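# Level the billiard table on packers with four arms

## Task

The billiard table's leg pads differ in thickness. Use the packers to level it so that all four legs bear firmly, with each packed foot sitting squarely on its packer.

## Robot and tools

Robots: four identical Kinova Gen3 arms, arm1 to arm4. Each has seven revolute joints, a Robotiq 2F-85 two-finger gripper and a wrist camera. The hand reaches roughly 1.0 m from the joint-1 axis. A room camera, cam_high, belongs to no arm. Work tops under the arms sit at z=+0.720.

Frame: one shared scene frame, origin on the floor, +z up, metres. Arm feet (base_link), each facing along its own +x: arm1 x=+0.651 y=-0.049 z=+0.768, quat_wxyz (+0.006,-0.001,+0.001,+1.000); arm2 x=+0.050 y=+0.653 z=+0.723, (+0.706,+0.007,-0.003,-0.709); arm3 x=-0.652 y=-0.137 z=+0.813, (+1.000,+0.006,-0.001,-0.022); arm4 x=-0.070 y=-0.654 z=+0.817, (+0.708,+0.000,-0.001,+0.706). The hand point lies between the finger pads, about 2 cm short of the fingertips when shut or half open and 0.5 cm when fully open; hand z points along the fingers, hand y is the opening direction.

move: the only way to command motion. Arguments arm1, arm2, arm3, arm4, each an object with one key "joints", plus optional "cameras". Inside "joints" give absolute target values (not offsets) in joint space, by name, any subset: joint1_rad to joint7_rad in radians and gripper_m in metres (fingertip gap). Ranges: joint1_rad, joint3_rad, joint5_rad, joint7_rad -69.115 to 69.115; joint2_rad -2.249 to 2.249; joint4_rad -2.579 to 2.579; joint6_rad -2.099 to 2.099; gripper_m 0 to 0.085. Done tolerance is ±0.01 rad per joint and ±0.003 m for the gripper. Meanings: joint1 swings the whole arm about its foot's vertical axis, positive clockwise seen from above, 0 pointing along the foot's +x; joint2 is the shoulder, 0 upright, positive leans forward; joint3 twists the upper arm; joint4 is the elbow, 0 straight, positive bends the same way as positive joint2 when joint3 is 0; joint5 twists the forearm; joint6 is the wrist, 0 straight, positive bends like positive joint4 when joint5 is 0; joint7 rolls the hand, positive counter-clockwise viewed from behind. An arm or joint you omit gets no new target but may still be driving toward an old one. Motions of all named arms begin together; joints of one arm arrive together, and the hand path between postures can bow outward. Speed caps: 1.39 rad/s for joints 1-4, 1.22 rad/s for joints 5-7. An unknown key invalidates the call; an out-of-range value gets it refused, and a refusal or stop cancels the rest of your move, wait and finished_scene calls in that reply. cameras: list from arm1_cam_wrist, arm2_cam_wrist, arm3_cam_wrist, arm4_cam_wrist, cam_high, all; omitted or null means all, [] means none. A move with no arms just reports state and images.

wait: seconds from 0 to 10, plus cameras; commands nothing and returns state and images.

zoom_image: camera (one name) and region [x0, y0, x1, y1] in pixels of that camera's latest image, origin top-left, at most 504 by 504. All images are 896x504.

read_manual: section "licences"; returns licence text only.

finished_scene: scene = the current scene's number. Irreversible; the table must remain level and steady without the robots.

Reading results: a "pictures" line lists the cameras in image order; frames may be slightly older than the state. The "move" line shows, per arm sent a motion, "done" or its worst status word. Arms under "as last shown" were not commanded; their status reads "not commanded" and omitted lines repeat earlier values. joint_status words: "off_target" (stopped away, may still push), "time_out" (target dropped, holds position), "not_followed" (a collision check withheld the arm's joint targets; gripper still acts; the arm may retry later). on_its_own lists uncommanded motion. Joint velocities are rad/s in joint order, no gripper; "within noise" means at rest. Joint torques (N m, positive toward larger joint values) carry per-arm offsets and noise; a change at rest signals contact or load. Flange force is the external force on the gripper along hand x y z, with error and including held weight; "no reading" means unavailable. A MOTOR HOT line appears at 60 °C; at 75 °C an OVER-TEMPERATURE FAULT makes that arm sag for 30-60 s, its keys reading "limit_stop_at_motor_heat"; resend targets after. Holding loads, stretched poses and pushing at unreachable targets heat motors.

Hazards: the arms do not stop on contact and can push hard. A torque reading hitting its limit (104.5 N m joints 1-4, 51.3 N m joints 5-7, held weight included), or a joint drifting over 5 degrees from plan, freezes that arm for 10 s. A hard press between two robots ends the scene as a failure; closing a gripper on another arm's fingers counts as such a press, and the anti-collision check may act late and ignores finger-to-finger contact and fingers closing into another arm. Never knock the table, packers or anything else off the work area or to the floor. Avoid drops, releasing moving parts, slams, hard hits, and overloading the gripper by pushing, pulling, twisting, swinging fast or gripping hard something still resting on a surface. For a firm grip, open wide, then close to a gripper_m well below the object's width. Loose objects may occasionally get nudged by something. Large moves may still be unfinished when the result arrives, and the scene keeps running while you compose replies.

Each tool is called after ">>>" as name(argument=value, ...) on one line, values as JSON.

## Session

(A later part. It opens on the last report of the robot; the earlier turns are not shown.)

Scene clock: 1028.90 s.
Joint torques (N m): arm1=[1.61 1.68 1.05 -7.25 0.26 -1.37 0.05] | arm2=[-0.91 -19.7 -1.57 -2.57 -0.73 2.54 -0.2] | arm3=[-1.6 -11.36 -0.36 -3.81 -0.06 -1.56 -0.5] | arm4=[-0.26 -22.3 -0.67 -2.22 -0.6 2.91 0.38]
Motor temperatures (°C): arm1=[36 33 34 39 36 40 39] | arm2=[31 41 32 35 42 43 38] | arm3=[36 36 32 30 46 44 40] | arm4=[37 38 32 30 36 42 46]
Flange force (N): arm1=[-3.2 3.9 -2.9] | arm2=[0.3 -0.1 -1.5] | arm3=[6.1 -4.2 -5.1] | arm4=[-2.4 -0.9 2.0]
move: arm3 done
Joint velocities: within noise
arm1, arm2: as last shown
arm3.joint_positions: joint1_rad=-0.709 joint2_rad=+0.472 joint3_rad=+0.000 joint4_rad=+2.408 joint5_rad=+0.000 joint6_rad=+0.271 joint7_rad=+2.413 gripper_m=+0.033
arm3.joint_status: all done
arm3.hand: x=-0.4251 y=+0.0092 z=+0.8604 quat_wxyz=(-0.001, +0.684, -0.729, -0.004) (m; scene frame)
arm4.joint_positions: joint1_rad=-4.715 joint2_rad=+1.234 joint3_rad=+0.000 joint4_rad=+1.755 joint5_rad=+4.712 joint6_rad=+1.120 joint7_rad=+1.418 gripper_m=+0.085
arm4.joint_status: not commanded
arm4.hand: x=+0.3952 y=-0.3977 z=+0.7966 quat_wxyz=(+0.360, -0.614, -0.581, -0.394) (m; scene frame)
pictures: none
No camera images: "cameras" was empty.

>>> move(arm3={"joints": {"gripper_m": 0.06}}, cameras=[])

>>> move(arm3={"joints": {"joint1_rad": -0.7072, "joint2_rad": 0.3425, "joint4_rad": 2.3642, "joint6_rad": 0.444, "joint7_rad": 2.415}}, cameras=["arm3_cam_wrist"])

>>> move(arm3={"joints": {"joint1_rad": -0.066, "joint2_rad": -0.378, "joint4_rad": 1.579, "joint6_rad": 1.6}}, cameras=["arm2_cam_wrist", "arm4_cam_wrist", "cam_high"])

Scene clock: 1038.07 s.
Joint torques (N m): arm1=[1.57 1.73 0.99 -7.28 0.27 -1.35 0.06] | arm2=[-0.92 -19.68 -1.6 -2.58 -0.72 2.57 -0.18] | arm3=[-1.96 -12 -0.72 -1.55 0.29 -0.16 -0.1] | arm4=[-0.23 -22.26 -0.63 -2.22 -0.64 2.92 0.38]
Motor temperatures (°C): arm1=[36 33 34 39 36 40 39] | arm2=[31 41 32 35 42 43 38] | arm3=[36 36 32 30 46 44 40] | arm4=[37 38 32 30 36 42 46]
Flange force (N): arm1=[-3.1 3.8 -2.7] | arm2=[0.4 -0.2 -1.6] | arm3=[3.3 -7.7 1.1] | arm4=[-2.3 -0.9 2.0]
move: arm3 done
Joint velocities: within noise
arm1, arm2, arm4: as last shown
arm3.joint_positions: joint1_rad=-0.709 joint2_rad=+0.472 joint3_rad=+0.000 joint4_rad=+2.408 joint5_rad=+0.000 joint6_rad=+0.271 joint7_rad=+2.413 gripper_m=+0.060
arm3.joint_status: all done
arm3.hand: x=-0.4251 y=+0.0092 z=+0.8604 quat_wxyz=(-0.001, +0.684, -0.729, -0.004) (m; scene frame)
pictures: none
No camera images: "cameras" was empty.

Scene clock: 1039.13 s.
Joint torques (N m): arm1=[1.6 1.76 1.02 -7.25 0.26 -1.34 0.06] | arm2=[-0.9 -19.69 -1.58 -2.55 -0.72 2.56 -0.19] | arm3=[-1.95 -11.01 -0.8 -3.02 0.27 -0.2 -0.09] | arm4=[-0.18 -22.28 -0.63 -2.19 -0.6 2.91 0.38]
Motor temperatures (°C): arm1=[36 33 34 39 36 40 39] | arm2=[31 41 32 35 42 43 38] | arm3=[36 36 32 30 46 44 40] | arm4=[37 38 32 30 36 42 46]
Flange force (N): arm1=[-3.1 3.8 -2.8] | arm2=[0.3 -0.1 -1.5] | arm3=[3.2 -7.7 0.3] | arm4=[-2.3 -0.8 2.1]
move: arm3 done
Joint velocities: within noise
arm1, arm2, arm4: as last shown
arm3.joint_positions: joint1_rad=-0.707 joint2_rad=+0.343 joint3_rad=+0.000 joint4_rad=+2.364 joint5_rad=+0.000 joint6_rad=+0.444 joint7_rad=+2.415 gripper_m=+0.060
arm3.joint_status: all done
arm3.hand: x=-0.4239 y=+0.0091 z=+0.9005 quat_wxyz=(-0.001, +0.684, -0.729, -0.004) (m; scene frame)
pictures: arm3_cam_wrist

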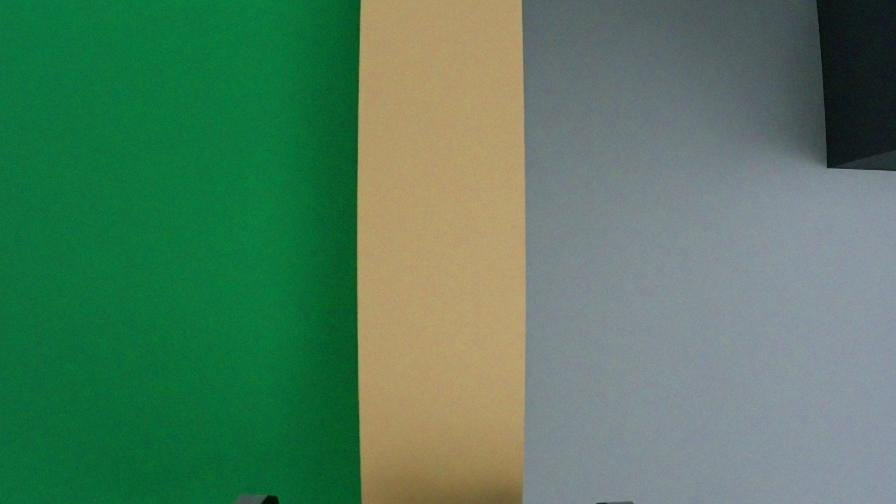

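Scene clock: 1041.23 s.
Joint torques (N m): arm1=[1.67 1.74 1.01 -7.28 0.26 -1.33 0.06] | arm2=[-0.9 -19.7 -1.58 -2.57 -0.71 2.56 -0.18] | arm3=[-1.89 -2.38 -1.19 -8.82 0.29 -1.17 -0.09] | arm4=[-0.23 -22.28 -0.7 -2.21 -0.61 2.93 0.37]
Motor temperatures (°C): arm1=[36 33 34 39 36 40 39] | arm2=[31 41 32 35 42 43 38] | arm3=[36 36 32 30 46 44 40] | arm4=[37 38 32 30 36 42 46]
Flange force (N): arm1=[-3.1 3.7 -2.6] | arm2=[0.3 -0.1 -1.5] | arm3=[0.9 -3.8 -2.0] | arm4=[-2.3 -0.9 2.0]
move: arm3 done
Joint velocities: within noise
arm1, arm4: as last shown
arm2.joint_positions: joint1_rad=-4.716 joint2_rad=+1.014 joint3_rad=+0.000 joint4_rad=+1.828 joint5_rad=+4.712 joint6_rad=+1.120 joint7_rad=+1.271 gripper_m=+0.065
arm2.joint_status: not commanded
arm2.hand: x=-0.4412 y=+0.3977 z=+0.7921 quat_wxyz=(-0.408, -0.559, +0.631, -0.350) (m; scene frame)
arm3.joint_positions: joint1_rad=-0.066 joint2_rad=-0.378 joint3_rad=+0.000 joint4_rad=+1.579 joint5_rad=+0.000 joint6_rad=+1.600 joint7_rad=+2.415 gripper_m=+0.060
arm3.joint_status: all done
arm3.hand: x=-0.4118 y=-0.1629 z=+1.3097 quat_wxyz=(-0.159, +0.412, -0.895, +0.063) (m; scene frame)
pictures: arm2_cam_wrist, arm4_cam_wrist, cam_high

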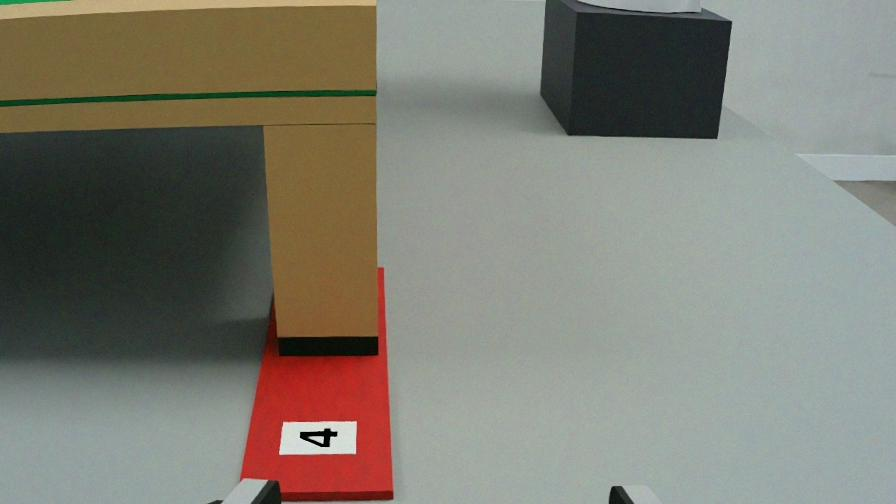

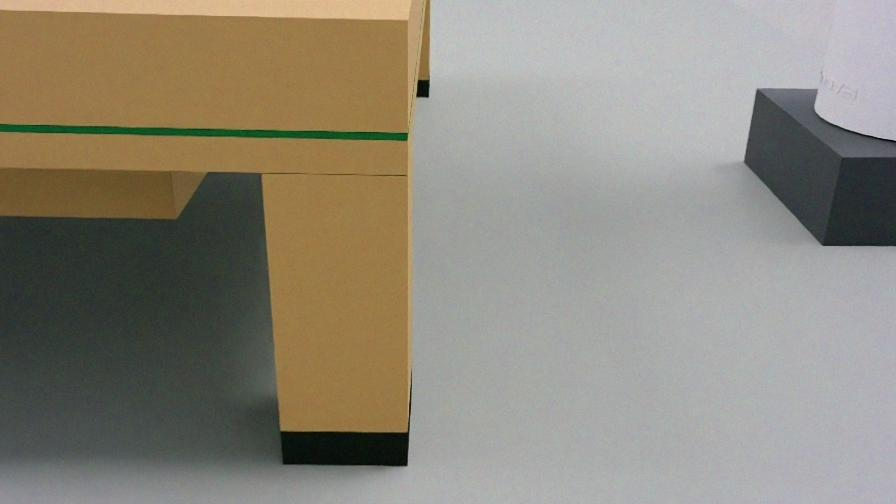

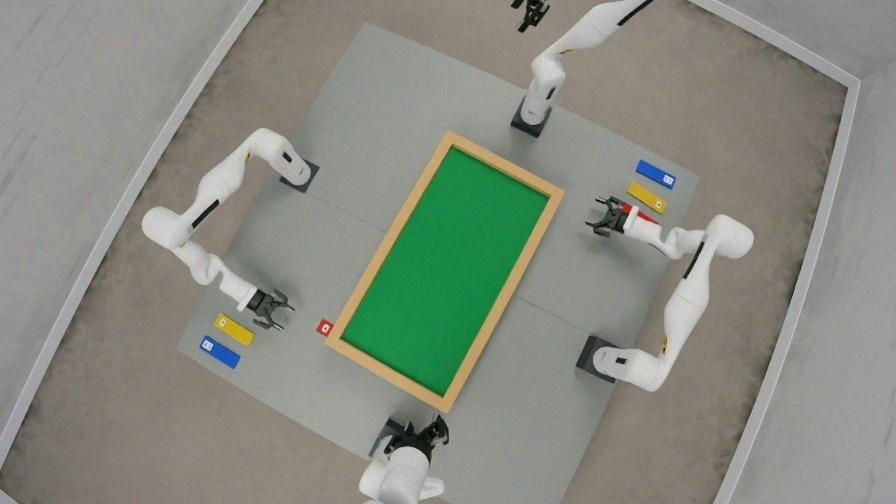

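>>> move(cameras=["cam_high", "arm2_cam_wrist"])

Scene clock: 1088.27 s.
Joint torques (N m): arm1=[1.62 1.73 1.02 -7.25 0.26 -1.34 0.05] | arm2=[-0.91 -19.71 -1.6 -2.58 -0.73 2.57 -0.19] | arm3=[-1.9 -2.38 -1.2 -8.87 0.3 -1.16 -0.08] | arm4=[-0.25 -22.3 -0.66 -2.24 -0.62 2.91 0.37]
Motor temperatures (°C): arm1=[36 33 34 39 36 40 39] | arm2=[31 41 32 35 42 43 38] | arm3=[36 35 32 30 46 44 40] | arm4=[37 38 32 30 36 42 46]
Flange force (N): arm1=[-3.2 3.8 -2.8] | arm2=[0.3 -0.1 -1.5] | arm3=[1.0 -3.7 -1.8] | arm4=[-2.4 -0.9 2.0]
Joint velocities: within noise
arm1.joint_positions: joint1_rad=+0.768 joint2_rad=-0.563 joint3_rad=+0.023 joint4_rad=+1.353 joint5_rad=-0.059 joint6_rad=+1.827 joint7_rad=+1.239 gripper_m=+0.085
arm1.joint_status: not commanded
arm1.hand: x=+0.5492 y=+0.0704 z=+1.3597 quat_wxyz=(-0.029, +0.822, -0.506, -0.258) (m; scene frame)
arm2.joint_positions: joint1_rad=-4.716 joint2_rad=+1.014 joint3_rad=+0.000 joint4_rad=+1.828 joint5_rad=+4.712 joint6_rad=+1.120 joint7_rad=+1.271 gripper_m=+0.065
arm2.joint_status: not commanded
arm2.hand: x=-0.4412 y=+0.3977 z=+0.7921 quat_wxyz=(-0.408, -0.559, +0.631, -0.350) (m; scene frame)
arm3.joint_positions: joint1_rad=-0.066 joint2_rad=-0.378 joint3_rad=+0.000 joint4_rad=+1.579 joint5_rad=+0.000 joint6_rad=+1.600 joint7_rad=+2.415 gripper_m=+0.060
arm3.joint_status: all done
arm3.hand: x=-0.4118 y=-0.1629 z=+1.3097 quat_wxyz=(-0.159, +0.412, -0.895, +0.063) (m; scene frame)
arm4.joint_positions: joint1_rad=-4.715 joint2_rad=+1.234 joint3_rad=+0.000 joint4_rad=+1.755 joint5_rad=+4.712 joint6_rad=+1.120 joint7_rad=+1.418 gripper_m=+0.085
arm4.joint_status: not commanded
arm4.hand: x=+0.3952 y=-0.3977 z=+0.7966 quat_wxyz=(+0.360, -0.614, -0.581, -0.394) (m; scene frame)
pictures: arm2_cam_wrist, cam_high

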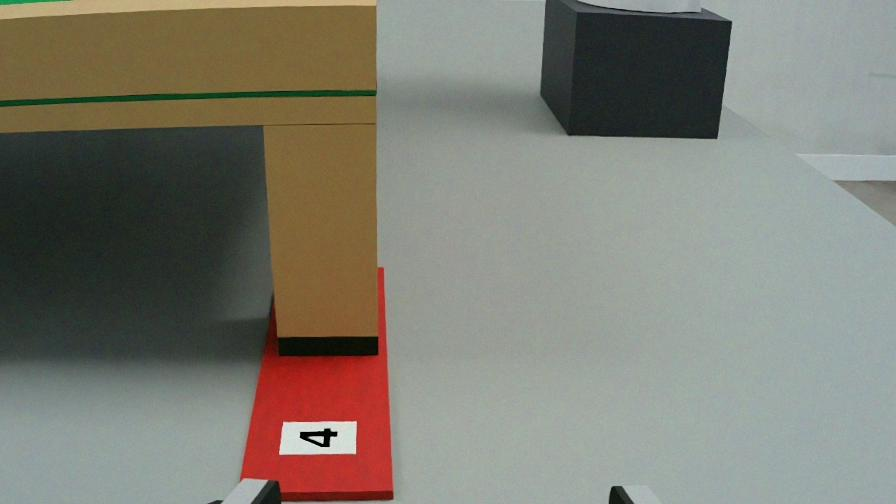

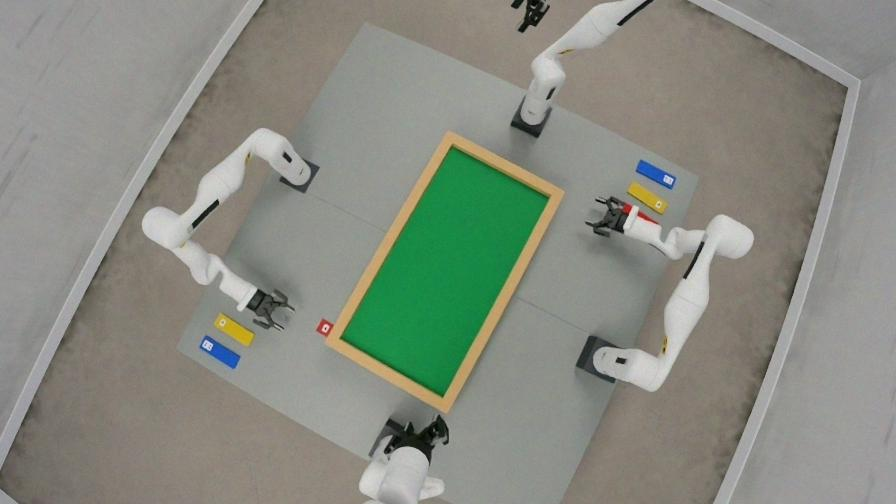

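>>> finished_scene(scene=1)

The scene is finished: the task was done.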